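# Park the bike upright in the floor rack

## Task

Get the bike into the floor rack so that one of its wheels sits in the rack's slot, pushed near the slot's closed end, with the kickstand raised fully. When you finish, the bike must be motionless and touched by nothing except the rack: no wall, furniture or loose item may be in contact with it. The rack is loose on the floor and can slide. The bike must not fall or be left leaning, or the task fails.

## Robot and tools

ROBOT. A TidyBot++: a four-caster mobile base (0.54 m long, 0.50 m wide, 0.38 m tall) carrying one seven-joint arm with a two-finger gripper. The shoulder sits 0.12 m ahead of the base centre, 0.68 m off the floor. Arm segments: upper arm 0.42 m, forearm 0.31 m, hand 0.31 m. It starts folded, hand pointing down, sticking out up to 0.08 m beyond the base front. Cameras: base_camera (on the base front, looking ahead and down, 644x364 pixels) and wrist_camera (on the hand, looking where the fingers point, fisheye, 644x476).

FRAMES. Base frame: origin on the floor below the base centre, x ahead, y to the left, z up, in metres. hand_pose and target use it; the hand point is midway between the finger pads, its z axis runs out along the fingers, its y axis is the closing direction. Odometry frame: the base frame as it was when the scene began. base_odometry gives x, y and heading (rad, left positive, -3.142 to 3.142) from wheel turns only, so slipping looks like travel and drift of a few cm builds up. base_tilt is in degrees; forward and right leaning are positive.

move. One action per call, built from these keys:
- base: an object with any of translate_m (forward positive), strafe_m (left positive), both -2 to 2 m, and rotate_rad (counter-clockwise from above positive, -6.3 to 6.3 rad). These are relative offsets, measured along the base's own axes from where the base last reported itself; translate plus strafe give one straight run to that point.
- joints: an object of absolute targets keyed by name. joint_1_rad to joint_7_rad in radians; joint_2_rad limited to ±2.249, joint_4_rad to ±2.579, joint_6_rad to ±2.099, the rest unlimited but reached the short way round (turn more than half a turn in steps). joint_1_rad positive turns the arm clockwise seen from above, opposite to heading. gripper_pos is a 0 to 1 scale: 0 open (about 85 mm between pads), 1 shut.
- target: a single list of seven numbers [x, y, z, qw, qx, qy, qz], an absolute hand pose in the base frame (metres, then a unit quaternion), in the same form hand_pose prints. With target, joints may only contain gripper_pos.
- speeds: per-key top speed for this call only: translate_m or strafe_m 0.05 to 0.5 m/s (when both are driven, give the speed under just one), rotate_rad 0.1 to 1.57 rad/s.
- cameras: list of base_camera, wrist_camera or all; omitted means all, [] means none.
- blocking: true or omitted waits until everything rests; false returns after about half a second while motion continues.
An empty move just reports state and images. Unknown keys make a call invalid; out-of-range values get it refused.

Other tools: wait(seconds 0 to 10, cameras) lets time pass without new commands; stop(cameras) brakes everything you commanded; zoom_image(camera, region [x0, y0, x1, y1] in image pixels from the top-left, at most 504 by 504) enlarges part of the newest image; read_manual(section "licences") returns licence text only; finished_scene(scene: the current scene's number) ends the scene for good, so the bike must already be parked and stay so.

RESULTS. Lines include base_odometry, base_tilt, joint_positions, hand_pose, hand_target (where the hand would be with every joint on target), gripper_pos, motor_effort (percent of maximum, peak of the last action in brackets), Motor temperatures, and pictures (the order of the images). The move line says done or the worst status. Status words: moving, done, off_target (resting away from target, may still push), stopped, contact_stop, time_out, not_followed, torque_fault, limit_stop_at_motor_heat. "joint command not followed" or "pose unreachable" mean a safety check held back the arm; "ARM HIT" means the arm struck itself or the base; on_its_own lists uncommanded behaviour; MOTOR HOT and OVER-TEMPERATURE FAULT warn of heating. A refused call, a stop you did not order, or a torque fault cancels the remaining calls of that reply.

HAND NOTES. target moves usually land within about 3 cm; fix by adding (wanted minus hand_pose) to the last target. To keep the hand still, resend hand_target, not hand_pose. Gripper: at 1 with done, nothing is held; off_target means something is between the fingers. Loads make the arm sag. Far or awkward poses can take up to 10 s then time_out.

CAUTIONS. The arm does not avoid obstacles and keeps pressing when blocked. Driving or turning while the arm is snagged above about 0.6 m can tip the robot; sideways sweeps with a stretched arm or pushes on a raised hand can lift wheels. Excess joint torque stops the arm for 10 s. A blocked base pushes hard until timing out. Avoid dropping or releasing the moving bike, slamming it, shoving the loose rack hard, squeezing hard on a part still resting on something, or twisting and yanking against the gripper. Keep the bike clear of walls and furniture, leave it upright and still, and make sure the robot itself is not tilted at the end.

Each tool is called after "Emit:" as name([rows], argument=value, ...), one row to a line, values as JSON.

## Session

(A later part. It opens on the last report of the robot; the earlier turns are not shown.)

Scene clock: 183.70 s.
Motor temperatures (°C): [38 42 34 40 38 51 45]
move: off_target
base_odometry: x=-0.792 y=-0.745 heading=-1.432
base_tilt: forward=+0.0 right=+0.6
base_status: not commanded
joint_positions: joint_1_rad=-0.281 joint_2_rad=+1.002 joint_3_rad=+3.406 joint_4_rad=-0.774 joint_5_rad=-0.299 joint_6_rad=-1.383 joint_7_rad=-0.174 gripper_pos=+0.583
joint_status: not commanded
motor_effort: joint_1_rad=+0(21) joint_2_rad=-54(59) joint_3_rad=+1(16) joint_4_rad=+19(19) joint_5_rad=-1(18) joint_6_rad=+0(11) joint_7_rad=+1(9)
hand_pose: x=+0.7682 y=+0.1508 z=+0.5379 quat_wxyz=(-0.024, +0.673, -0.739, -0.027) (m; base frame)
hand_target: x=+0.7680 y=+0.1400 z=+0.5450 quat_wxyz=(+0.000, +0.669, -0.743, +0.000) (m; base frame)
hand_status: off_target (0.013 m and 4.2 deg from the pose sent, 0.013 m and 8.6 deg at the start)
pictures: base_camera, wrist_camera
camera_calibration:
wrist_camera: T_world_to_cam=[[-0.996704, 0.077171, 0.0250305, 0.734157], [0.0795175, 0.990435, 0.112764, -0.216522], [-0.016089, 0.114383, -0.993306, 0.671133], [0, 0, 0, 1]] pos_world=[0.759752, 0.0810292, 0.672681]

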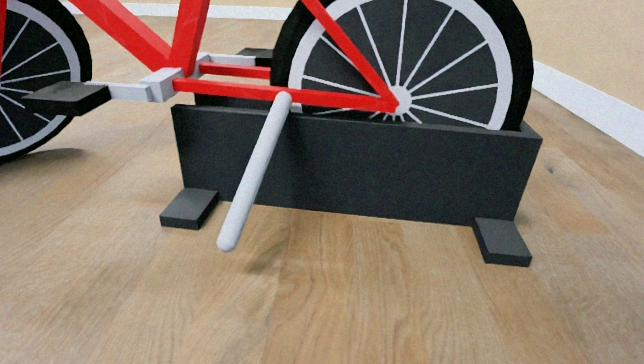

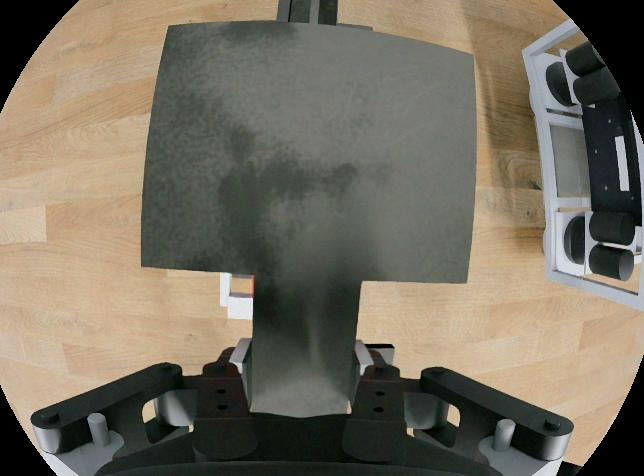

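Emit:
move(base={"translate_m": -0.03}, speeds={"translate_m": 0.05})

Emit:
zoom_image(camera="base_camera", region=[130, 0, 584, 280])

Scene clock: 184.90 s.
Motor temperatures (°C): [38 43 34 40 38 51 44]
move: done
base_odometry: x=-0.796 y=-0.715 heading=-1.432
base_tilt: forward=+0.0 right=+0.6
base_status: done
joint_positions: joint_1_rad=-0.284 joint_2_rad=+1.015 joint_3_rad=+3.410 joint_4_rad=-0.748 joint_5_rad=-0.299 joint_6_rad=-1.370 joint_7_rad=-0.175 gripper_pos=+0.583
joint_status: not commanded
motor_effort: joint_1_rad=+0(3) joint_2_rad=-55(56) joint_3_rad=+2(3) joint_4_rad=+15(18) joint_5_rad=-1(3) joint_6_rad=-9(12) joint_7_rad=+1(2)
hand_pose: x=+0.7789 y=+0.1538 z=+0.5369 quat_wxyz=(-0.032, +0.675, -0.737, -0.018) (m; base frame)
hand_target: x=+0.7680 y=+0.1400 z=+0.5450 quat_wxyz=(+0.000, +0.669, -0.743, +0.000) (m; base frame)
hand_status: not commanded
pictures: base_camera, wrist_camera
camera_calibration:
wrist_camera: T_world_to_cam=[[-0.997384, 0.072279, 0.0000470558, 0.759251], [0.0718315, 0.991136, 0.111755, -0.213729], [0.00803094, 0.111467, -0.993736, 0.651863], [0, 0, 0, 1]] pos_world=[0.767382, 0.0842957, 0.671629]

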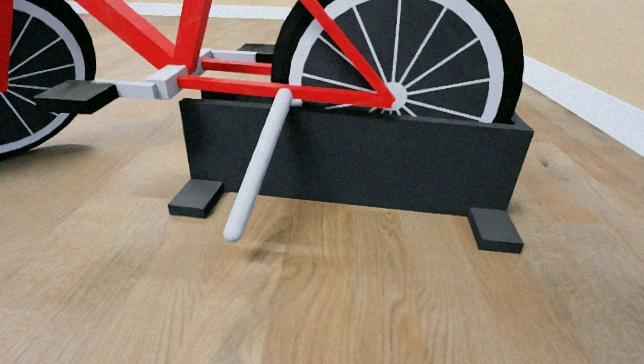

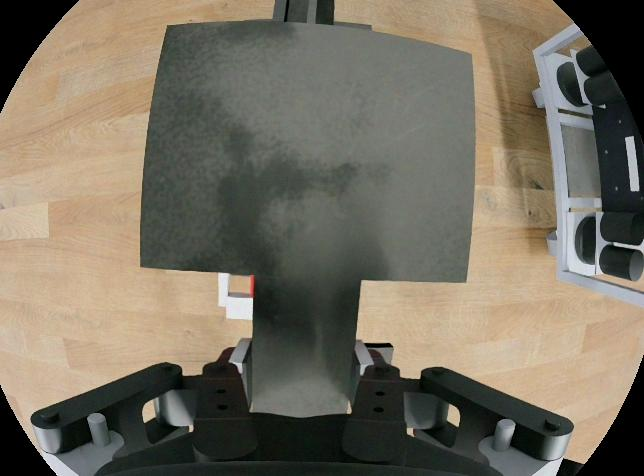

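Scaled by 1.110.

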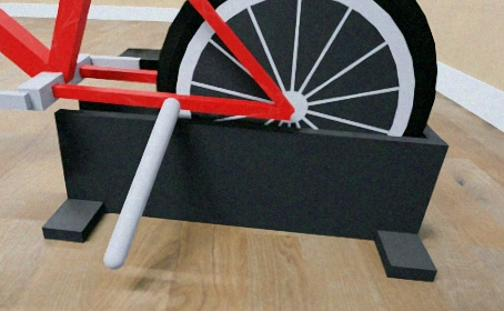

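Emit:
move(joints={"gripper_pos": 0.5})

Emit:
zoom_image(camera="base_camera", region=[130, 0, 584, 280])

Scene clock: 185.80 s.
Motor temperatures (°C): [38 43 34 40 38 51 44]
move: done
base_odometry: x=-0.796 y=-0.715 heading=-1.432
base_tilt: forward=+0.0 right=+0.6
base_status: not commanded
joint_positions: joint_1_rad=-0.285 joint_2_rad=+1.008 joint_3_rad=+3.412 joint_4_rad=-0.748 joint_5_rad=-0.298 joint_6_rad=-1.391 joint_7_rad=-0.175 gripper_pos=+0.500
joint_status: all done
motor_effort: joint_1_rad=-1(1) joint_2_rad=-48(57) joint_3_rad=+1(2) joint_4_rad=+15(16) joint_5_rad=-2(3) joint_6_rad=-2(9) joint_7_rad=+1(1)
hand_pose: x=+0.7736 y=+0.1533 z=+0.5415 quat_wxyz=(-0.026, +0.675, -0.737, -0.022) (m; base frame)
hand_target: x=+0.7680 y=+0.1400 z=+0.5450 quat_wxyz=(+0.000, +0.669, -0.743, +0.000) (m; base frame)
hand_status: not commanded
pictures: base_camera, wrist_camera
camera_calibration:
wrist_camera: T_world_to_cam=[[-0.997433, 0.0704163, 0.0129622, 0.747327], [0.0714122, 0.99147, 0.109029, -0.211678], [-0.00517418, 0.109675, -0.993954, 0.667127], [0, 0, 0, 1]] pos_world=[0.763977, 0.0840816, 0.676485]

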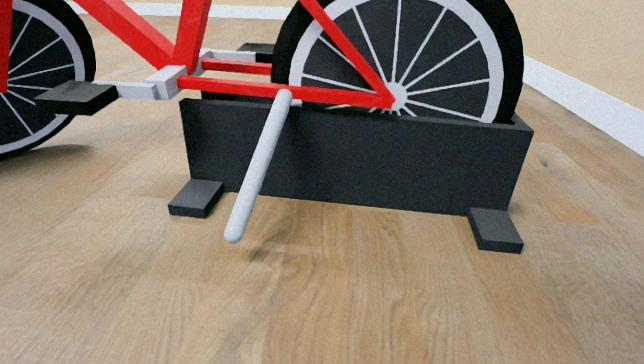

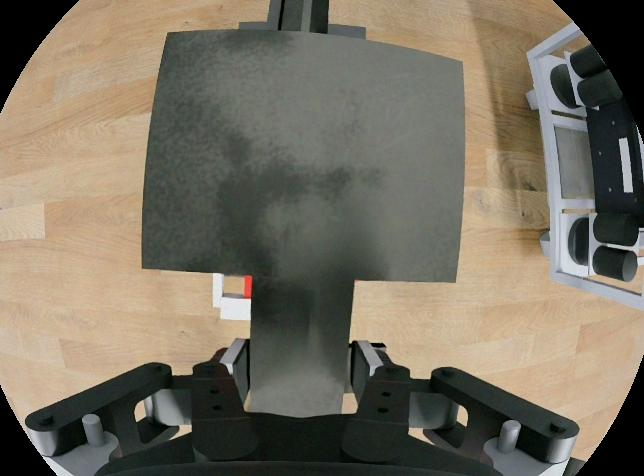

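Scaled by 1.110.

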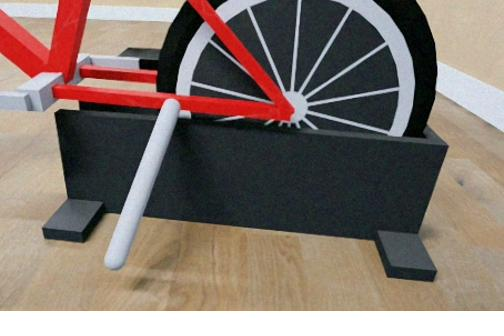

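Emit:
move(joints={"gripper_pos": 0.0}, cameras=["base_camera"])

Emit:
move(target=[0.765, 0.14, 0.68, 0, 0.6756, -0.7373, 0])

Scene clock: 188.13 s.
Motor temperatures (°C): [38 43 34 40 38 51 44]
move: done
base_odometry: x=-0.796 y=-0.715 heading=-1.432
base_tilt: forward=+0.0 right=+0.6
base_status: not commanded
joint_positions: joint_1_rad=-0.285 joint_2_rad=+1.008 joint_3_rad=+3.412 joint_4_rad=-0.748 joint_5_rad=-0.298 joint_6_rad=-1.391 joint_7_rad=-0.175 gripper_pos=+0.000
joint_status: all done
motor_effort: joint_1_rad=+0(1) joint_2_rad=-49(49) joint_3_rad=+1(2) joint_4_rad=+16(17) joint_5_rad=-2(3) joint_6_rad=+0(1) joint_7_rad=+1(1)
hand_pose: x=+0.7735 y=+0.1534 z=+0.5415 quat_wxyz=(-0.026, +0.675, -0.737, -0.022) (m; base frame)
hand_target: x=+0.7680 y=+0.1400 z=+0.5450 quat_wxyz=(+0.000, +0.669, -0.743, +0.000) (m; base frame)
hand_status: not commanded
pictures: base_camera

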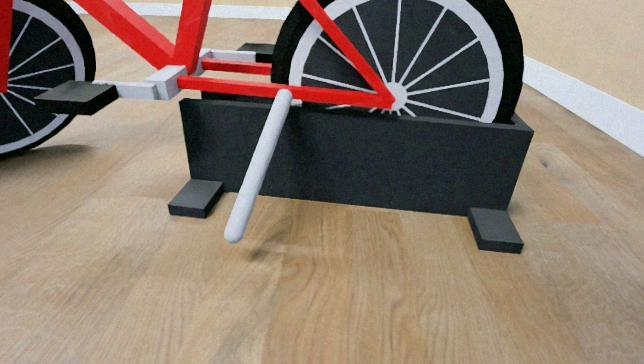

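Scene clock: 190.13 s.
Motor temperatures (°C): [38 43 34 40 38 51 44]
move: off_target
base_odometry: x=-0.796 y=-0.715 heading=-1.432
base_tilt: forward=+0.0 right=+0.6
base_status: not commanded
joint_positions: joint_1_rad=-0.248 joint_2_rad=+1.008 joint_3_rad=+3.324 joint_4_rad=-0.258 joint_5_rad=-0.217 joint_6_rad=-1.826 joint_7_rad=-0.231 gripper_pos=+0.000
joint_status: not commanded
motor_effort: joint_1_rad=+0(1) joint_2_rad=-48(51) joint_3_rad=+0(2) joint_4_rad=+16(17) joint_5_rad=-3(3) joint_6_rad=+0(1) joint_7_rad=+1(1)
hand_pose: x=+0.7713 y=+0.1680 z=+0.6895 quat_wxyz=(-0.037, +0.701, -0.712, -0.008) (m; base frame)
hand_target: x=+0.7650 y=+0.1400 z=+0.6800 quat_wxyz=(+0.000, +0.676, -0.737, +0.000) (m; base frame)
hand_status: off_target (0.030 m and 6.0 deg from the pose sent, 0.139 m and 3.9 deg at the start)
pictures: base_camera, wrist_camera
camera_calibration:
wrist_camera: T_world_to_cam=[[-0.999713, 0.00120137, -0.0239341, 0.780947], [-0.00130488, 0.994532, 0.104424, -0.183498], [0.0239287, 0.104426, -0.994245, 0.791295], [0, 0, 0, 1]] pos_world=[0.761548, 0.0989248, 0.824593]

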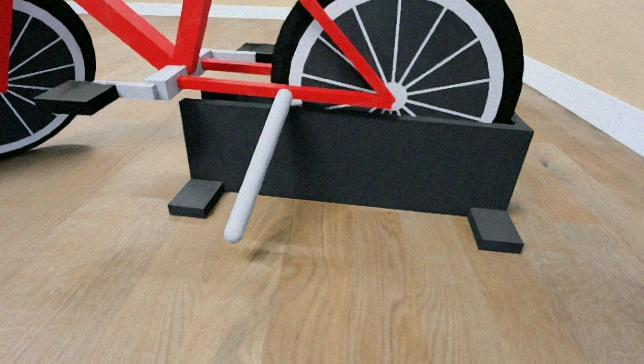

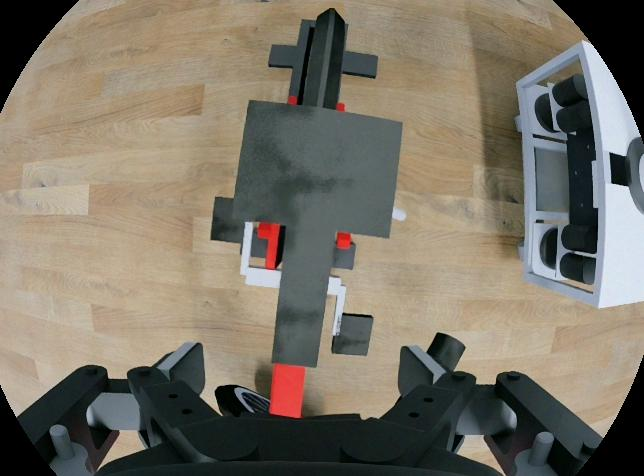

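Emit:
move(target=[0.6, 0.05, 0.78, 0, 0.7071, -0.7071, 0], cameras=[])

Emit:
move(base={"translate_m": -0.15}, cameras=[])

Emit:
move(base={"rotate_rad": -0.12}, target=[0.5, 0.05, 0.6, 0, 0.7071, -0.7071, 0])

Scene clock: 193.23 s.
Motor temperatures (°C): [38 43 34 40 38 51 44]
move: off_target
base_odometry: x=-0.796 y=-0.715 heading=-1.432
base_tilt: forward=+0.0 right=+0.6
base_status: not commanded
joint_positions: joint_1_rad=-0.249 joint_2_rad=+0.440 joint_3_rad=+3.411 joint_4_rad=-1.070 joint_5_rad=-0.185 joint_6_rad=-1.700 joint_7_rad=-0.058 gripper_pos=+0.000
joint_status: not commanded
motor_effort: joint_1_rad=+0(1) joint_2_rad=-32(50) joint_3_rad=+1(1) joint_4_rad=+16(17) joint_5_rad=-2(3) joint_6_rad=-1(1) joint_7_rad=+1(1)
hand_pose: x=+0.5917 y=+0.0710 z=+0.7746 quat_wxyz=(-0.004, +0.693, -0.720, -0.044) (m; base frame)
hand_target: x=+0.6000 y=+0.0500 z=+0.7800 quat_wxyz=(+0.000, +0.707, -0.707, +0.000) (m; base frame)
hand_status: off_target (0.023 m and 5.5 deg from the pose sent, 0.227 m and 4.4 deg at the start)
pictures: none
No camera images: "cameras" was empty.

Scene clock: 194.70 s.
Motor temperatures (°C): [38 43 34 40 38 51 44]
move: done
base_odometry: x=-0.817 y=-0.567 heading=-1.432
base_tilt: forward=+0.0 right=+0.6
base_status: done
joint_positions: joint_1_rad=-0.249 joint_2_rad=+0.427 joint_3_rad=+3.412 joint_4_rad=-1.073 joint_5_rad=-0.184 joint_6_rad=-1.695 joint_7_rad=-0.056 gripper_pos=+0.000
joint_status: not commanded
motor_effort: joint_1_rad=+0(1) joint_2_rad=-32(35) joint_3_rad=+2(2) joint_4_rad=+16(17) joint_5_rad=-2(3) joint_6_rad=+0(1) joint_7_rad=+1(1)
hand_pose: x=+0.5912 y=+0.0705 z=+0.7794 quat_wxyz=(-0.010, +0.693, -0.719, -0.040) (m; base frame)
hand_target: x=+0.6000 y=+0.0500 z=+0.7800 quat_wxyz=(+0.000, +0.707, -0.707, +0.000) (m; base frame)
hand_status: not commanded
pictures: none
No camera images: "cameras" was empty.

Scene clock: 197.07 s.
Motor temperatures (°C): [38 43 34 40 38 51 44]
move: off_target
base_odometry: x=-0.817 y=-0.566 heading=-1.553
base_tilt: forward=+0.0 right=+0.6
base_status: done
joint_positions: joint_1_rad=-0.326 joint_2_rad=+0.321 joint_3_rad=+3.425 joint_4_rad=-1.856 joint_5_rad=-0.166 joint_6_rad=-1.037 joint_7_rad=-0.056 gripper_pos=+0.000
joint_status: not commanded
motor_effort: joint_1_rad=+0(4) joint_2_rad=-24(32) joint_3_rad=+0(3) joint_4_rad=+14(16) joint_5_rad=-1(3) joint_6_rad=+0(1) joint_7_rad=+0(1)
hand_pose: x=+0.4913 y=+0.0594 z=+0.5945 quat_wxyz=(+0.003, +0.674, -0.738, -0.038) (m; base frame)
hand_target: x=+0.5000 y=+0.0500 z=+0.6000 quat_wxyz=(+0.000, +0.707, -0.707, +0.000) (m; base frame)
hand_status: off_target (0.014 m and 6.8 deg from the pose sent, 0.202 m and 5.2 deg at the start)
pictures: base_camera, wrist_camera
camera_calibration:
wrist_camera: T_world_to_cam=[[-0.994314, 0.0731302, 0.0774012, 0.431667], [0.0798701, 0.992922, 0.0878962, -0.0958815], [-0.0704255, 0.0935785, -0.993118, 0.761206], [0, 0, 0, 1]] pos_world=[0.490479, -0.00759752, 0.730983]

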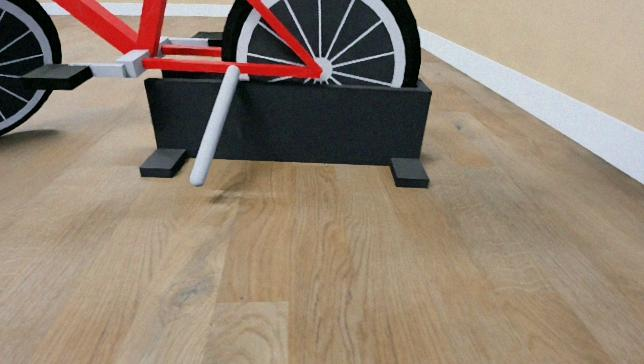

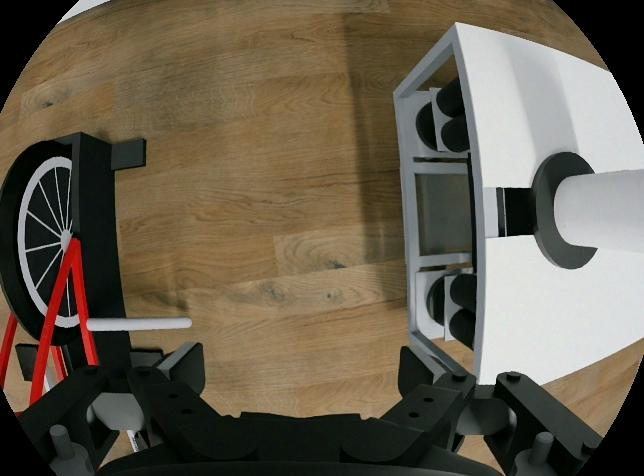

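Emit:
zoom_image(camera="wrist_camera", region=[0, 200, 220, 420])

Emit:
zoom_image(camera="base_camera", region=[140, 30, 340, 200])

Scaled by 2.291.

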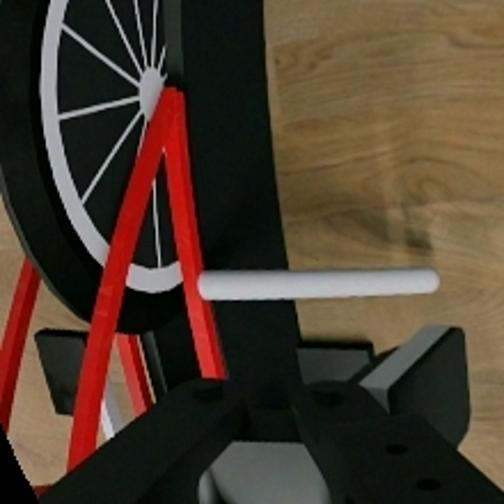

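Scaled by 2.520.

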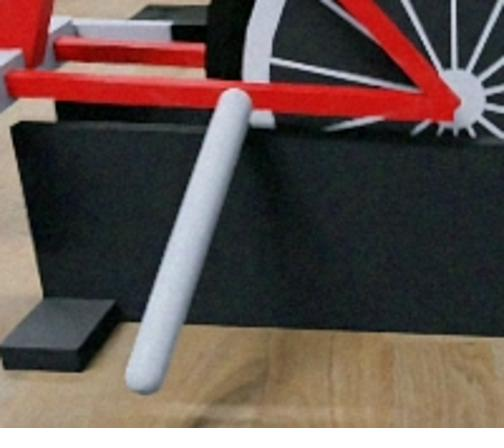

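Emit:
move(joints={"gripper_pos": 1.0}, target=[0.58, 0.25, 0.45, 0, 0.9239, 0, 0.3827])

Scene clock: 200.50 s.
Motor temperatures (°C): [38 43 34 40 38 51 44]
move: off_target
base_odometry: x=-0.817 y=-0.566 heading=-1.552
base_tilt: forward=+0.0 right=+0.6
base_status: not commanded
joint_positions: joint_1_rad=-1.018 joint_2_rad=+0.777 joint_3_rad=+3.446 joint_4_rad=-2.195 joint_5_rad=-0.692 joint_6_rad=+0.470 joint_7_rad=+1.446 gripper_pos=+0.999
joint_status: all done
motor_effort: joint_1_rad=+0(2) joint_2_rad=-32(33) joint_3_rad=+4(5) joint_4_rad=+6(14) joint_5_rad=-1(3) joint_6_rad=+6(6) joint_7_rad=+1(1)
hand_pose: x=+0.5760 y=+0.2680 z=+0.4505 quat_wxyz=(-0.025, +0.930, +0.006, +0.367) (m; base frame)
hand_target: x=+0.5800 y=+0.2500 z=+0.4500 quat_wxyz=(+0.000, +0.924, +0.000, +0.383) (m; base frame)
hand_status: off_target (0.018 m and 3.5 deg from the pose sent, 0.255 m and 105.1 deg at the start)
pictures: base_camera, wrist_camera
camera_calibration:
wrist_camera: T_world_to_cam=[[0.0288146, -0.999389, -0.0197757, 0.253653], [-0.75737, -0.00891668, -0.652925, 0.787394], [0.65235, 0.0337913, -0.757164, 0.0979895], [0, 0, 0, 1]] pos_world=[0.525116, 0.257208, 0.593319]

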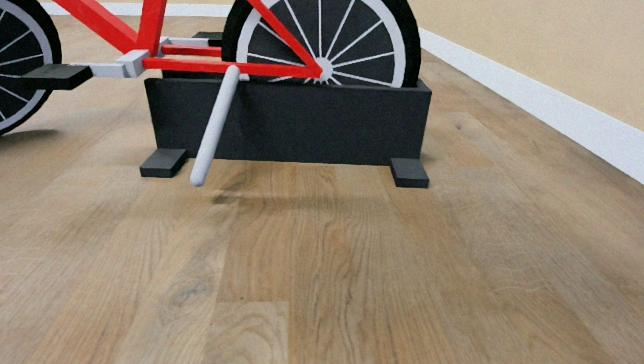

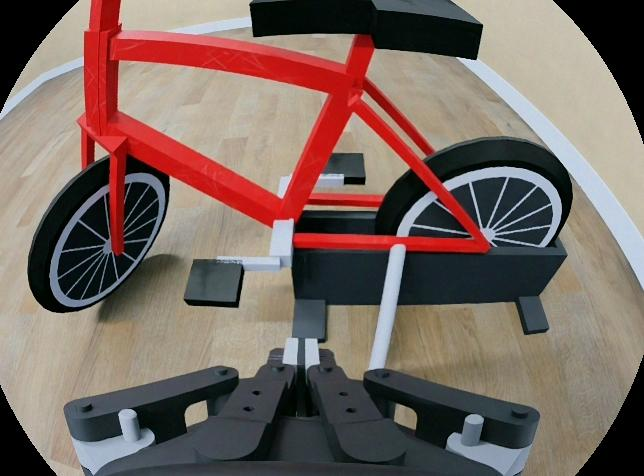

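Emit:
move(target=[0.68, 0.235, 0.22, 0, 0.9239, 0, 0.3827])

Emit:
move(target=[0.745, 0.225, 0.125, 0, 0.9239, 0, 0.3827])

Scene clock: 202.50 s.
Motor temperatures (°C): [38 43 34 40 38 51 44]
move: off_target
base_odometry: x=-0.817 y=-0.566 heading=-1.552
base_tilt: forward=+0.0 right=+0.6
base_status: not commanded
joint_positions: joint_1_rad=-0.730 joint_2_rad=+1.384 joint_3_rad=+3.312 joint_4_rad=-1.764 joint_5_rad=-0.621 joint_6_rad=+0.666 joint_7_rad=+1.430 gripper_pos=+0.999
joint_status: not commanded
motor_effort: joint_1_rad=+0(1) joint_2_rad=-40(42) joint_3_rad=+4(6) joint_4_rad=+3(7) joint_5_rad=-2(3) joint_6_rad=+6(7) joint_7_rad=+1(1)
hand_pose: x=+0.6761 y=+0.2200 z=+0.2245 quat_wxyz=(+0.025, +0.927, -0.007, +0.375) (m; base frame)
hand_target: x=+0.6800 y=+0.2350 z=+0.2200 quat_wxyz=(+0.000, +0.924, +0.000, +0.383) (m; base frame)
hand_status: off_target (0.016 m and 3.1 deg from the pose sent, 0.255 m and 3.5 deg at the start)
pictures: base_camera, wrist_camera
camera_calibration:
wrist_camera: T_world_to_cam=[[-0.0331171, -0.997422, 0.0636531, 0.221057], [-0.746598, -0.0176523, -0.665041, 0.712591], [0.664451, -0.0695475, -0.744089, -0.12512], [0, 0, 0, 1]] pos_world=[0.622476, 0.224364, 0.366731]

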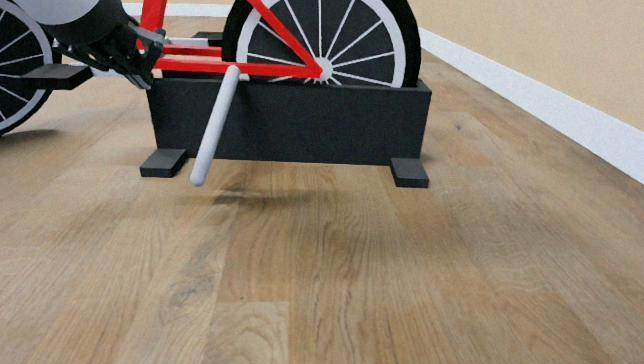

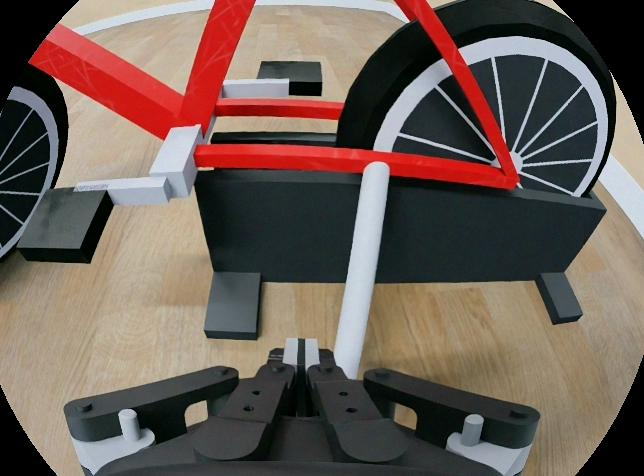

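Scene clock: 204.00 s.
Motor temperatures (°C): [38 43 34 40 38 51 44]
move: off_target
base_odometry: x=-0.817 y=-0.566 heading=-1.552
base_tilt: forward=+0.0 right=+0.6
base_status: not commanded
joint_positions: joint_1_rad=-0.631 joint_2_rad=+1.617 joint_3_rad=+3.312 joint_4_rad=-1.389 joint_5_rad=-0.621 joint_6_rad=+0.631 joint_7_rad=+1.430 gripper_pos=+0.999
joint_status: not commanded
motor_effort: joint_1_rad=+0(1) joint_2_rad=-44(45) joint_3_rad=+4(5) joint_4_rad=+5(6) joint_5_rad=-1(2) joint_6_rad=+7(7) joint_7_rad=+0(1)
hand_pose: x=+0.7552 y=+0.2243 z=+0.1456 quat_wxyz=(-0.006, +0.912, -0.041, +0.408) (m; base frame)
hand_target: x=+0.7450 y=+0.2250 z=+0.1250 quat_wxyz=(+0.000, +0.924, +0.000, +0.383) (m; base frame)
hand_status: off_target (0.023 m and 5.8 deg from the pose sent, 0.121 m and 3.1 deg at the start)
pictures: base_camera, wrist_camera
camera_calibration:
wrist_camera: T_world_to_cam=[[-0.0735478, -0.997074, -0.0208447, 0.275779], [-0.694423, 0.0662026, -0.716515, 0.668484], [0.715798, -0.0382231, -0.69726, -0.28875], [0, 0, 0, 1]] pos_world=[0.69118, 0.21968, 0.283393]

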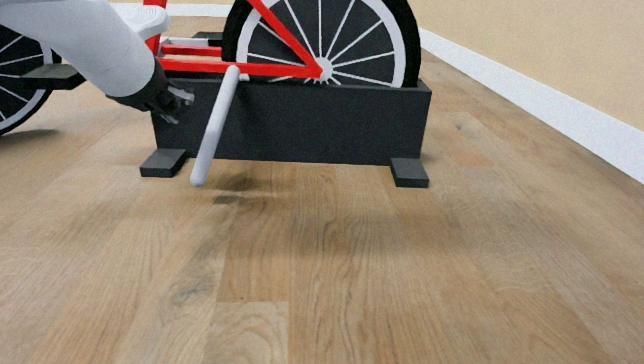

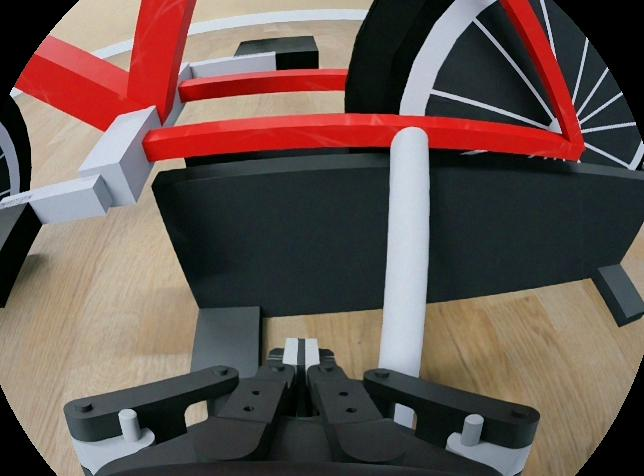

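Emit:
move(target=[0.77, 0.225, 0.085, 0, 0.9239, 0, 0.3827])

Emit:
move(target=[0.77, 0.17, 0.085, 0, 0.9239, 0, 0.3827])

Scene clock: 205.67 s.
Motor temperatures (°C): [38 43 34 40 38 51 44]
move: off_target
base_odometry: x=-0.817 y=-0.566 heading=-1.552
base_tilt: forward=+0.0 right=+0.6
base_status: not commanded
joint_positions: joint_1_rad=-0.614 joint_2_rad=+1.724 joint_3_rad=+3.321 joint_4_rad=-1.191 joint_5_rad=-0.621 joint_6_rad=+0.551 joint_7_rad=+1.473 gripper_pos=+0.999
joint_status: not commanded
motor_effort: joint_1_rad=+0(1) joint_2_rad=-45(46) joint_3_rad=+4(5) joint_4_rad=+7(8) joint_5_rad=-1(3) joint_6_rad=+6(7) joint_7_rad=+0(1)
hand_pose: x=+0.7770 y=+0.2445 z=+0.1046 quat_wxyz=(-0.020, +0.914, -0.024, +0.405) (m; base frame)
hand_target: x=+0.7700 y=+0.2250 z=+0.0850 quat_wxyz=(+0.000, +0.924, +0.000, +0.383) (m; base frame)
hand_status: off_target (0.028 m and 4.5 deg from the pose sent, 0.062 m and 5.8 deg at the start)
pictures: base_camera, wrist_camera
camera_calibration:
wrist_camera: T_world_to_cam=[[-0.0297918, -0.999002, -0.0332902, 0.264425], [-0.7012, 0.0446227, -0.711567, 0.662937], [0.712342, 0.00214421, -0.701829, -0.33885], [0, 0, 0, 1]] pos_world=[0.714106, 0.235306, 0.242712]

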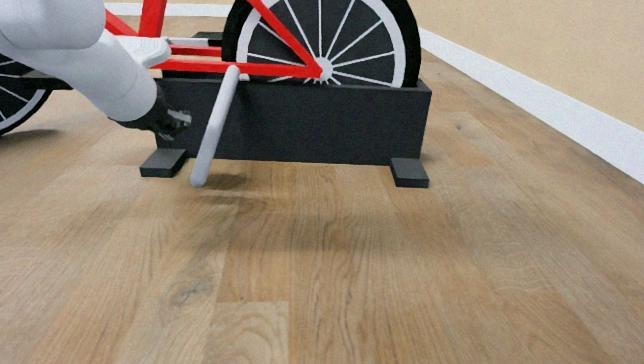

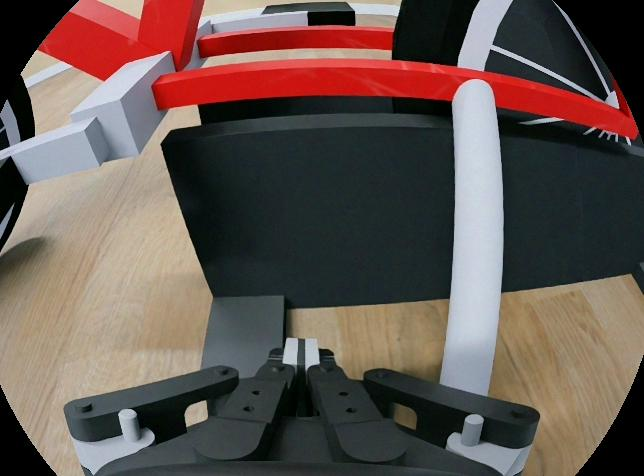

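Scene clock: 206.70 s.
Motor temperatures (°C): [38 43 34 40 38 51 44]
move: off_target
base_odometry: x=-0.817 y=-0.567 heading=-1.551
base_tilt: forward=+0.0 right=+0.6
base_status: not commanded
joint_positions: joint_1_rad=-0.498 joint_2_rad=+1.722 joint_3_rad=+3.277 joint_4_rad=-1.238 joint_5_rad=-0.478 joint_6_rad=+0.577 joint_7_rad=+1.473 gripper_pos=+0.999
joint_status: not commanded
motor_effort: joint_1_rad=+5(6) joint_2_rad=-42(45) joint_3_rad=+6(8) joint_4_rad=+5(7) joint_5_rad=-3(7) joint_6_rad=+6(7) joint_7_rad=+1(1)
hand_pose: x=+0.7758 y=+0.1950 z=+0.0928 quat_wxyz=(-0.012, +0.921, -0.015, +0.388) (m; base frame)
hand_target: x=+0.7700 y=+0.1700 z=+0.0850 quat_wxyz=(+0.000, +0.924, +0.000, +0.383) (m; base frame)
hand_status: off_target (0.027 m and 2.3 deg from the pose sent, 0.077 m and 4.5 deg at the start)
pictures: base_camera, wrist_camera
camera_calibration:
wrist_camera: T_world_to_cam=[[-0.0213445, -0.999719, -0.0103199, 0.205971], [-0.727006, 0.0226061, -0.686259, 0.677912], [0.686299, -0.00714523, -0.727284, -0.321822], [0, 0, 0, 1]] pos_world=[0.718109, 0.188289, 0.233292]

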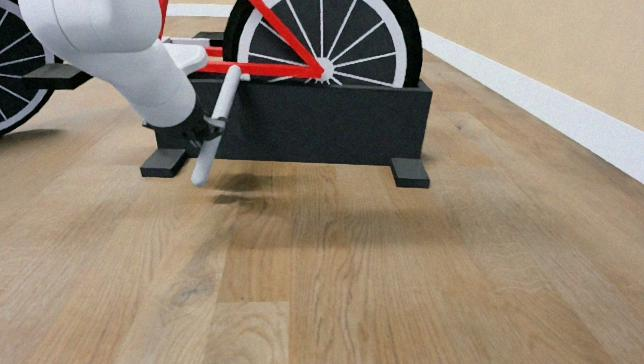

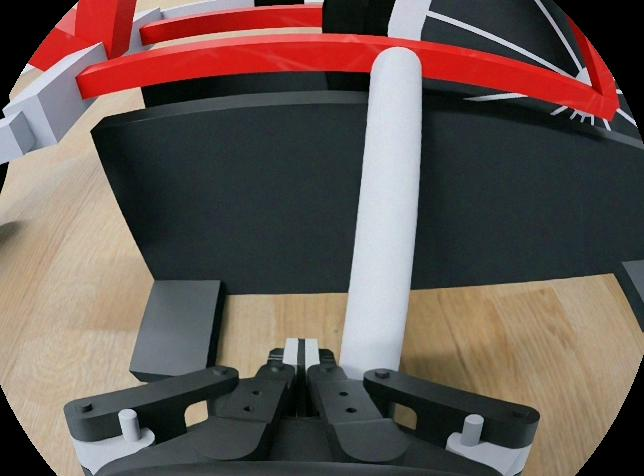

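Contact likely. Push further.

Emit:
move(target=[0.77, 0.13, 0.085, 0, 0.9239, 0, 0.3827])

Scene clock: 207.70 s.
Motor temperatures (°C): [38 43 34 40 38 51 44]
move: off_target
base_odometry: x=-0.817 y=-0.567 heading=-1.551
base_tilt: forward=+0.0 right=+0.6
base_status: not commanded
joint_positions: joint_1_rad=-0.430 joint_2_rad=+1.718 joint_3_rad=+3.215 joint_4_rad=-1.264 joint_5_rad=-0.348 joint_6_rad=+0.626 joint_7_rad=+1.473 gripper_pos=+0.999
joint_status: not commanded
motor_effort: joint_1_rad=+10(10) joint_2_rad=-39(41) joint_3_rad=+8(9) joint_4_rad=+0(3) joint_5_rad=-6(7) joint_6_rad=+5(6) joint_7_rad=+1(1)
hand_pose: x=+0.7739 y=+0.1942 z=+0.0926 quat_wxyz=(-0.031, +0.921, +0.003, +0.388) (m; base frame)
hand_target: x=+0.7700 y=+0.1300 z=+0.0850 quat_wxyz=(+0.000, +0.924, +0.000, +0.383) (m; base frame)
hand_status: off_target (0.065 m and 3.7 deg from the pose sent, 0.066 m and 2.3 deg at the start)
pictures: base_camera, wrist_camera
camera_calibration:
wrist_camera: T_world_to_cam=[[0.0269656, -0.999102, -0.0326882, 0.169726], [-0.726892, 0.00284997, -0.686746, 0.680144], [0.686222, 0.0422793, -0.726162, -0.330292], [0, 0, 0, 1]] pos_world=[0.716469, 0.1816, 0.232788]

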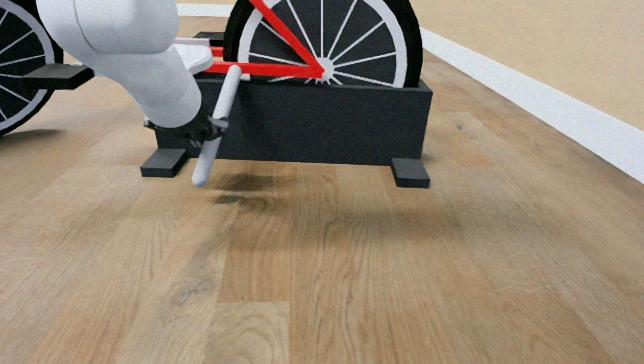

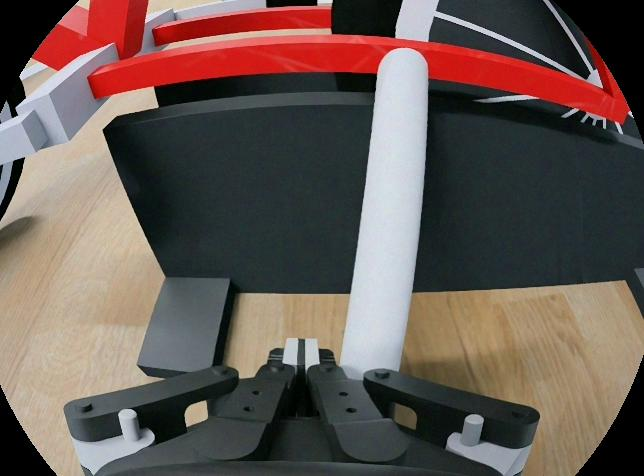

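Emit:
move(target=[0.755, 0.165, 0.06, 0, 0.9239, 0, 0.3827], cameras=[])

Emit:
move(target=[0.755, 0.07, 0.06, 0, 0.9239, 0, 0.3827])

Scene clock: 208.80 s.
Motor temperatures (°C): [38 43 34 40 38 51 44]
move: off_target
base_odometry: x=-0.817 y=-0.567 heading=-1.551
base_tilt: forward=+0.0 right=+0.6
base_status: not commanded
joint_positions: joint_1_rad=-0.453 joint_2_rad=+1.742 joint_3_rad=+3.235 joint_4_rad=-1.239 joint_5_rad=-0.372 joint_6_rad=+0.626 joint_7_rad=+1.473 gripper_pos=+0.999
joint_status: not commanded
motor_effort: joint_1_rad=+4(10) joint_2_rad=-39(40) joint_3_rad=+4(9) joint_4_rad=+4(4) joint_5_rad=-3(7) joint_6_rad=+5(5) joint_7_rad=+1(1)
hand_pose: x=+0.7731 y=+0.1968 z=+0.0850 quat_wxyz=(-0.026, +0.919, +0.007, +0.392) (m; base frame)
hand_target: x=+0.7550 y=+0.1650 z=+0.0600 quat_wxyz=(+0.000, +0.924, +0.000, +0.383) (m; base frame)
hand_status: off_target (0.044 m and 3.4 deg from the pose sent, 0.048 m and 3.7 deg at the start)
pictures: none
No camera images: "cameras" was empty.

Scene clock: 210.17 s.
Motor temperatures (°C): [38 43 34 40 38 51 44]
move: off_target
base_odometry: x=-0.817 y=-0.567 heading=-1.550
base_tilt: forward=+0.0 right=+0.6
base_status: not commanded
joint_positions: joint_1_rad=-0.322 joint_2_rad=+1.742 joint_3_rad=+3.149 joint_4_rad=-1.297 joint_5_rad=-0.175 joint_6_rad=+0.718 joint_7_rad=+1.473 gripper_pos=+0.999
joint_status: not commanded
motor_effort: joint_1_rad=+17(18) joint_2_rad=-37(41) joint_3_rad=+13(13) joint_4_rad=+2(4) joint_5_rad=-10(11) joint_6_rad=+5(6) joint_7_rad=+1(1)
hand_pose: x=+0.7678 y=+0.1764 z=+0.0850 quat_wxyz=(-0.054, +0.917, +0.021, +0.395) (m; base frame)
hand_target: x=+0.7550 y=+0.0700 z=+0.0600 quat_wxyz=(+0.000, +0.924, +0.000, +0.383) (m; base frame)
hand_status: off_target (0.110 m and 6.8 deg from the pose sent, 0.130 m and 3.4 deg at the start)
pictures: base_camera, wrist_camera
camera_calibration:
wrist_camera: T_world_to_cam=[[0.0794564, -0.995099, -0.0588648, 0.113106], [-0.715217, -0.0157755, -0.698725, 0.665938], [0.694372, 0.0976192, -0.712965, -0.348081], [0, 0, 0, 1]] pos_world=[0.709, 0.157037, 0.223796]

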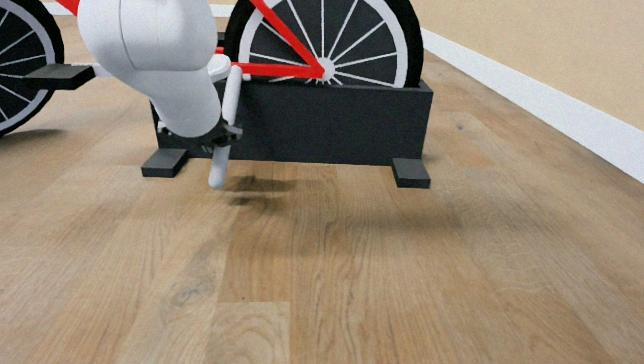

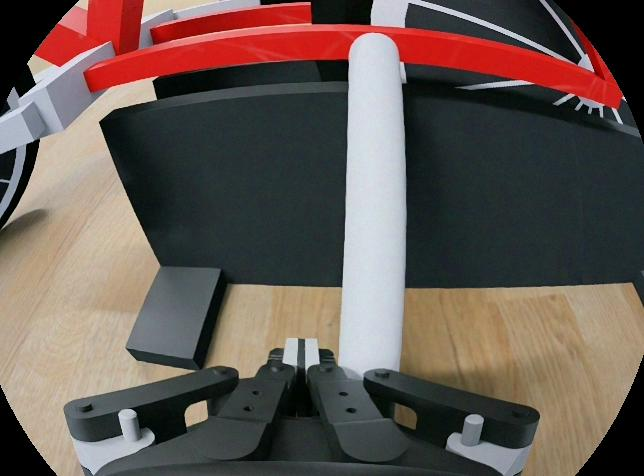

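Emit:
move(target=[0.755, 0.03, 0.06, 0, 0.9239, 0, 0.3827])

Scene clock: 212.17 s.
Motor temperatures (°C): [38 43 34 40 38 51 44]
move: off_target
base_odometry: x=-0.817 y=-0.567 heading=-1.550
base_tilt: forward=+0.0 right=+0.6
base_status: not commanded
joint_positions: joint_1_rad=-0.167 joint_2_rad=+1.739 joint_3_rad=+3.129 joint_4_rad=-1.338 joint_5_rad=-0.076 joint_6_rad=+0.757 joint_7_rad=+1.484 gripper_pos=+0.999
joint_status: not commanded
motor_effort: joint_1_rad=+9(21) joint_2_rad=-35(40) joint_3_rad=+6(14) joint_4_rad=+5(7) joint_5_rad=-6(12) joint_6_rad=+3(6) joint_7_rad=+0(1)
hand_pose: x=+0.7735 y=+0.1017 z=+0.0854 quat_wxyz=(-0.043, +0.917, -0.002, +0.396) (m; base frame)
hand_target: x=+0.7550 y=+0.0300 z=+0.0600 quat_wxyz=(+0.000, +0.924, +0.000, +0.383) (m; base frame)
hand_status: off_target (0.078 m and 5.2 deg from the pose sent, 0.149 m and 6.8 deg at the start)
pictures: base_camera, wrist_camera
camera_calibration:
wrist_camera: T_world_to_cam=[[0.0271498, -0.997958, -0.0578087, 0.0789457], [-0.714813, 0.0210441, -0.698999, 0.665025], [0.698788, 0.0603001, -0.712783, -0.344041], [0, 0, 0, 1]] pos_world=[0.713637, 0.0855354, 0.224188]

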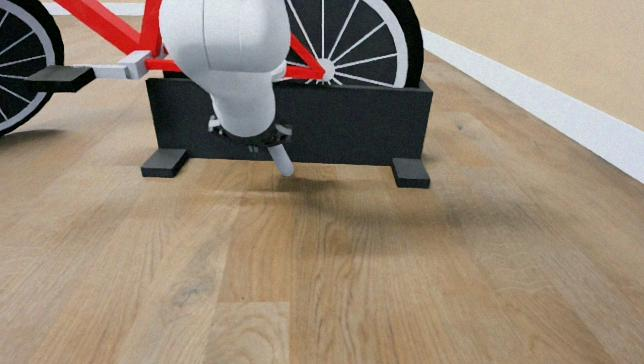

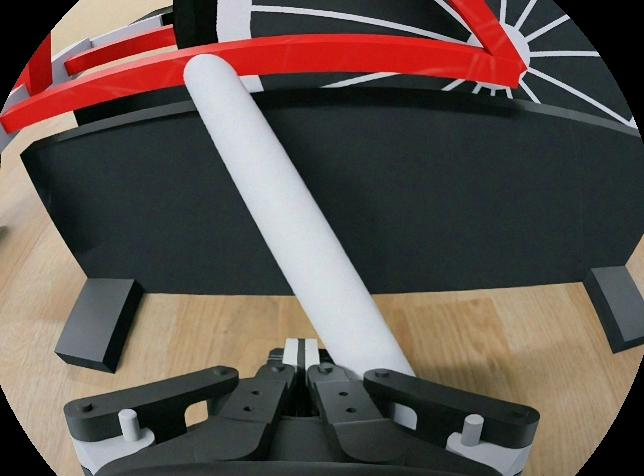

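Emit:
move(target=[0.755, -0.03, 0.07, 0, 0.9239, 0, 0.3827])

Scene clock: 213.70 s.
Motor temperatures (°C): [38 43 34 40 38 51 44]
move: off_target
base_odometry: x=-0.817 y=-0.566 heading=-1.552
base_tilt: forward=+0.0 right=+0.6
base_status: not commanded
joint_positions: joint_1_rad=+0.073 joint_2_rad=+1.753 joint_3_rad=+3.157 joint_4_rad=-1.371 joint_5_rad=+0.010 joint_6_rad=+0.776 joint_7_rad=+1.512 gripper_pos=+0.999
joint_status: not commanded
motor_effort: joint_1_rad=+0(13) joint_2_rad=-42(45) joint_3_rad=-1(8) joint_4_rad=+4(6) joint_5_rad=-2(7) joint_6_rad=+6(7) joint_7_rad=+0(1)
hand_pose: x=+0.7585 y=-0.0506 z=+0.0730 quat_wxyz=(+0.007, +0.921, -0.052, +0.386) (m; base frame)
hand_target: x=+0.7550 y=-0.0300 z=+0.0700 quat_wxyz=(+0.000, +0.924, +0.000, +0.383) (m; base frame)
hand_status: off_target (0.021 m and 6.0 deg from the pose sent, 0.134 m and 5.2 deg at the start)
pictures: base_camera, wrist_camera
camera_calibration:
wrist_camera: T_world_to_cam=[[-0.10258, -0.994719, -0.00325991, 0.0212412], [-0.726121, 0.0771198, -0.683228, 0.65914], [0.679871, -0.0677182, -0.730198, -0.324052], [0, 0, 0, 1]] pos_world=[0.701109, -0.051648, 0.21379]

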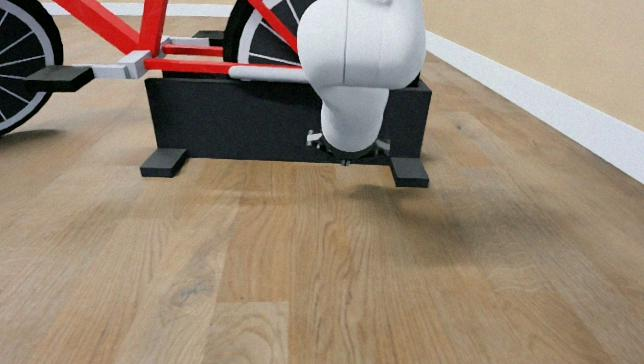

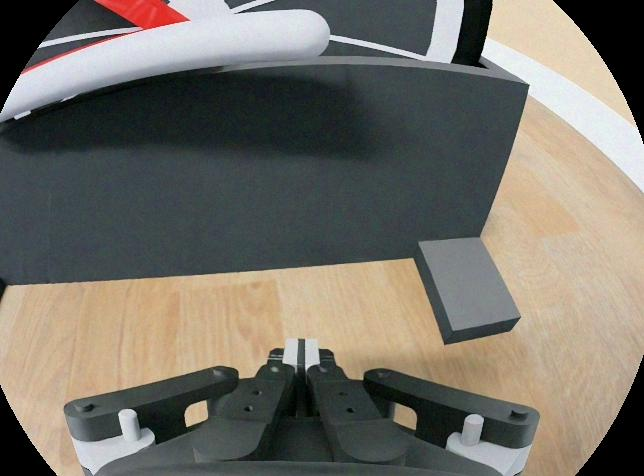

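Emit:
move(target=[0.62, -0.03, 0.25, 0, 0.9239, 0, 0.3827])

Emit:
move(base={"translate_m": -0.25}, target=[0.55, 0.0, 0.50, 0, 0.9239, 0, 0.3827])

Emit:
zoom_image(camera="base_camera", region=[100, 0, 500, 200])

Emit:
zoom_image(camera="wrist_camera", region=[200, 80, 620, 360])

Scene clock: 215.90 s.
Motor temperatures (°C): [38 43 34 40 38 51 44]
move: off_target
base_odometry: x=-0.817 y=-0.566 heading=-1.552
base_tilt: forward=+0.0 right=+0.6
base_status: not commanded
joint_positions: joint_1_rad=+0.084 joint_2_rad=+1.418 joint_3_rad=+3.157 joint_4_rad=-2.168 joint_5_rad=+0.015 joint_6_rad=+1.175 joint_7_rad=+1.565 gripper_pos=+0.999
joint_status: not commanded
motor_effort: joint_1_rad=+0(1) joint_2_rad=-34(42) joint_3_rad=-1(2) joint_4_rad=-4(4) joint_5_rad=-2(3) joint_6_rad=+6(7) joint_7_rad=+1(1)
hand_pose: x=+0.6056 y=-0.0434 z=+0.2299 quat_wxyz=(+0.016, +0.933, -0.035, +0.357) (m; base frame)
hand_target: x=+0.6200 y=-0.0300 z=+0.2500 quat_wxyz=(+0.000, +0.924, +0.000, +0.383) (m; base frame)
hand_status: off_target (0.028 m and 5.4 deg from the pose sent, 0.226 m and 6.0 deg at the start)
pictures: base_camera, wrist_camera
camera_calibration:
wrist_camera: T_world_to_cam=[[-0.0768564, -0.996635, 0.0285089, -0.00968183], [-0.770514, 0.0412234, -0.636089, 0.669299], [0.632773, -0.070854, -0.771089, -0.0672876], [0, 0, 0, 1]] pos_world=[0.557538, -0.0420077, 0.374125]

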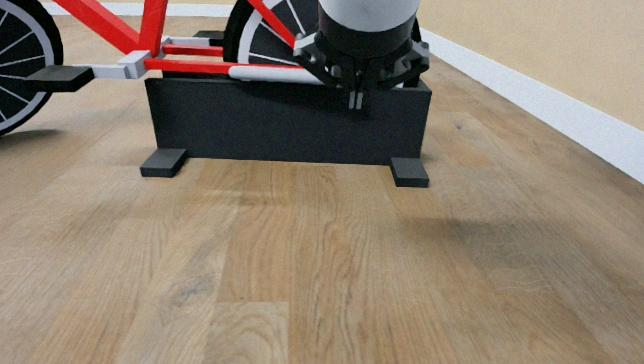

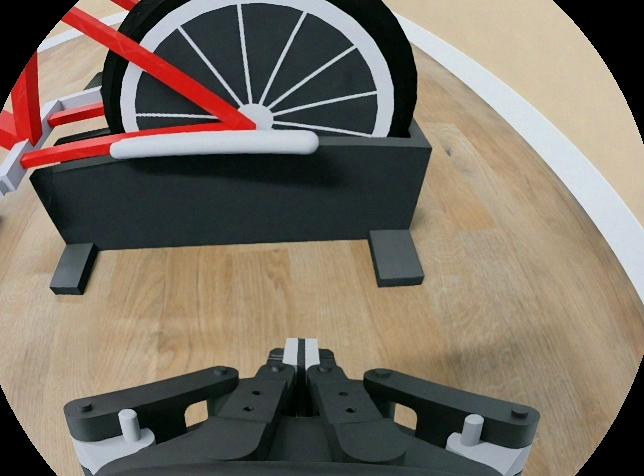

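Scene clock: 218.07 s.
Motor temperatures (°C): [38 43 34 40 38 51 44]
move: off_target
base_odometry: x=-0.822 y=-0.316 heading=-1.553
base_tilt: forward=+0.0 right=+0.6
base_status: done
joint_positions: joint_1_rad=+0.019 joint_2_rad=+0.601 joint_3_rad=+3.157 joint_4_rad=-2.578 joint_5_rad=+0.015 joint_6_rad=+0.899 joint_7_rad=+1.565 gripper_pos=+0.999
joint_status: not commanded
motor_effort: joint_1_rad=+0(1) joint_2_rad=-24(35) joint_3_rad=+0(2) joint_4_rad=+4(5) joint_5_rad=-1(2) joint_6_rad=+7(7) joint_7_rad=+1(1)
hand_pose: x=+0.5814 y=-0.0113 z=+0.5118 quat_wxyz=(+0.006, +0.909, -0.008, +0.417) (m; base frame)
hand_target: x=+0.5680 y=-0.0001 z=+0.5071 quat_wxyz=(+0.000, +0.917, +0.000, +0.398) (m; base frame)
hand_status: off_target (0.035 m and 4.5 deg from the pose sent, 0.279 m and 5.4 deg at the start; a joint's target at an end of its range on 55 of 55 steps)
pictures: base_camera, wrist_camera
camera_calibration:
wrist_camera: T_world_to_cam=[[-0.0237561, -0.99935, 0.0270987, -0.0177683], [-0.682297, -0.00360458, -0.731066, 0.825405], [0.730689, -0.0358567, -0.681768, 0.065449], [0, 0, 0, 1]] pos_world=[0.514927, -0.0124347, 0.648528]

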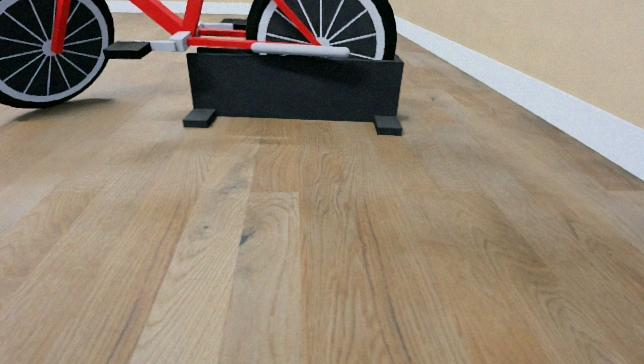

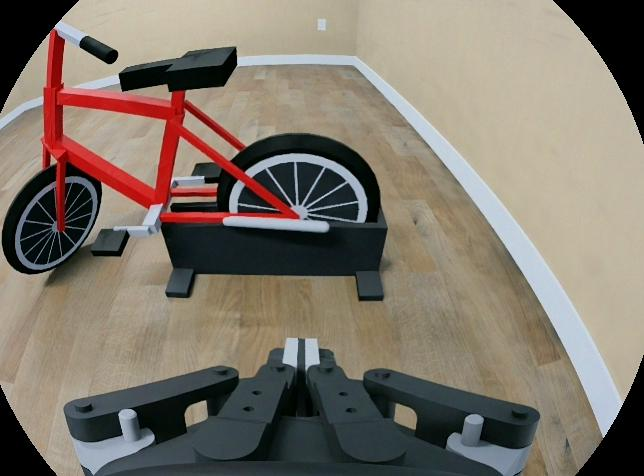

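Scaled by 1.260.

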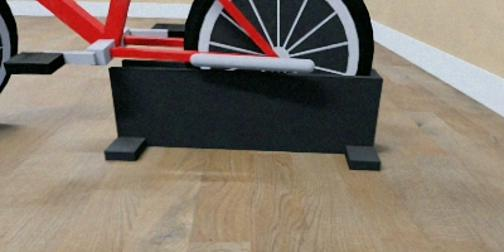

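Scaled by 1.200.

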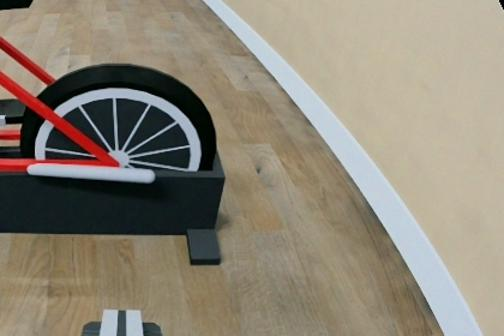

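Emit:
move()

Scene clock: 218.57 s.
Motor temperatures (°C): [38 43 34 40 38 51 44]
base_odometry: x=-0.822 y=-0.316 heading=-1.553
base_tilt: forward=+0.0 right=+0.6
base_status: done
joint_positions: joint_1_rad=+0.019 joint_2_rad=+0.601 joint_3_rad=+3.157 joint_4_rad=-2.578 joint_5_rad=+0.015 joint_6_rad=+0.898 joint_7_rad=+1.565 gripper_pos=+0.999
joint_status: not commanded
motor_effort: joint_1_rad=+0(1) joint_2_rad=-25(35) joint_3_rad=+0(2) joint_4_rad=+3(5) joint_5_rad=-1(2) joint_6_rad=+7(7) joint_7_rad=+1(1)
hand_pose: x=+0.5812 y=-0.0113 z=+0.5116 quat_wxyz=(+0.006, +0.909, -0.008, +0.417) (m; base frame)
hand_target: x=+0.5680 y=-0.0001 z=+0.5071 quat_wxyz=(+0.000, +0.917, +0.000, +0.398) (m; base frame)
hand_status: off_target (0.035 m and 4.5 deg from the pose sent, 0.279 m and 5.4 deg at the start; a joint's target at an end of its range on 55 of 55 steps)
pictures: base_camera, wrist_camera
camera_calibration:
wrist_camera: T_world_to_cam=[[-0.023739, -0.999351, 0.0271052, -0.0177788], [-0.682964, -0.00358822, -0.730443, 0.82519], [0.730066, -0.0358519, -0.682436, 0.0661411], [0, 0, 0, 1]] pos_world=[0.514866, -0.012435, 0.648373]

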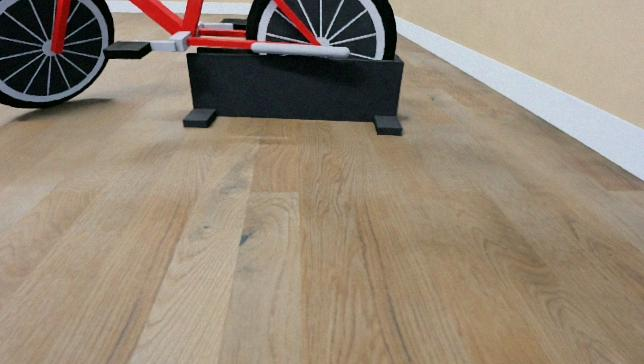

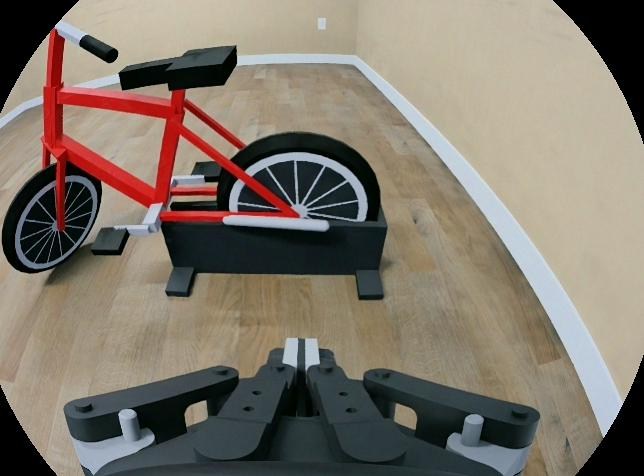

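Emit:
finished_scene(scene=1)

The scene is finished: the task was done.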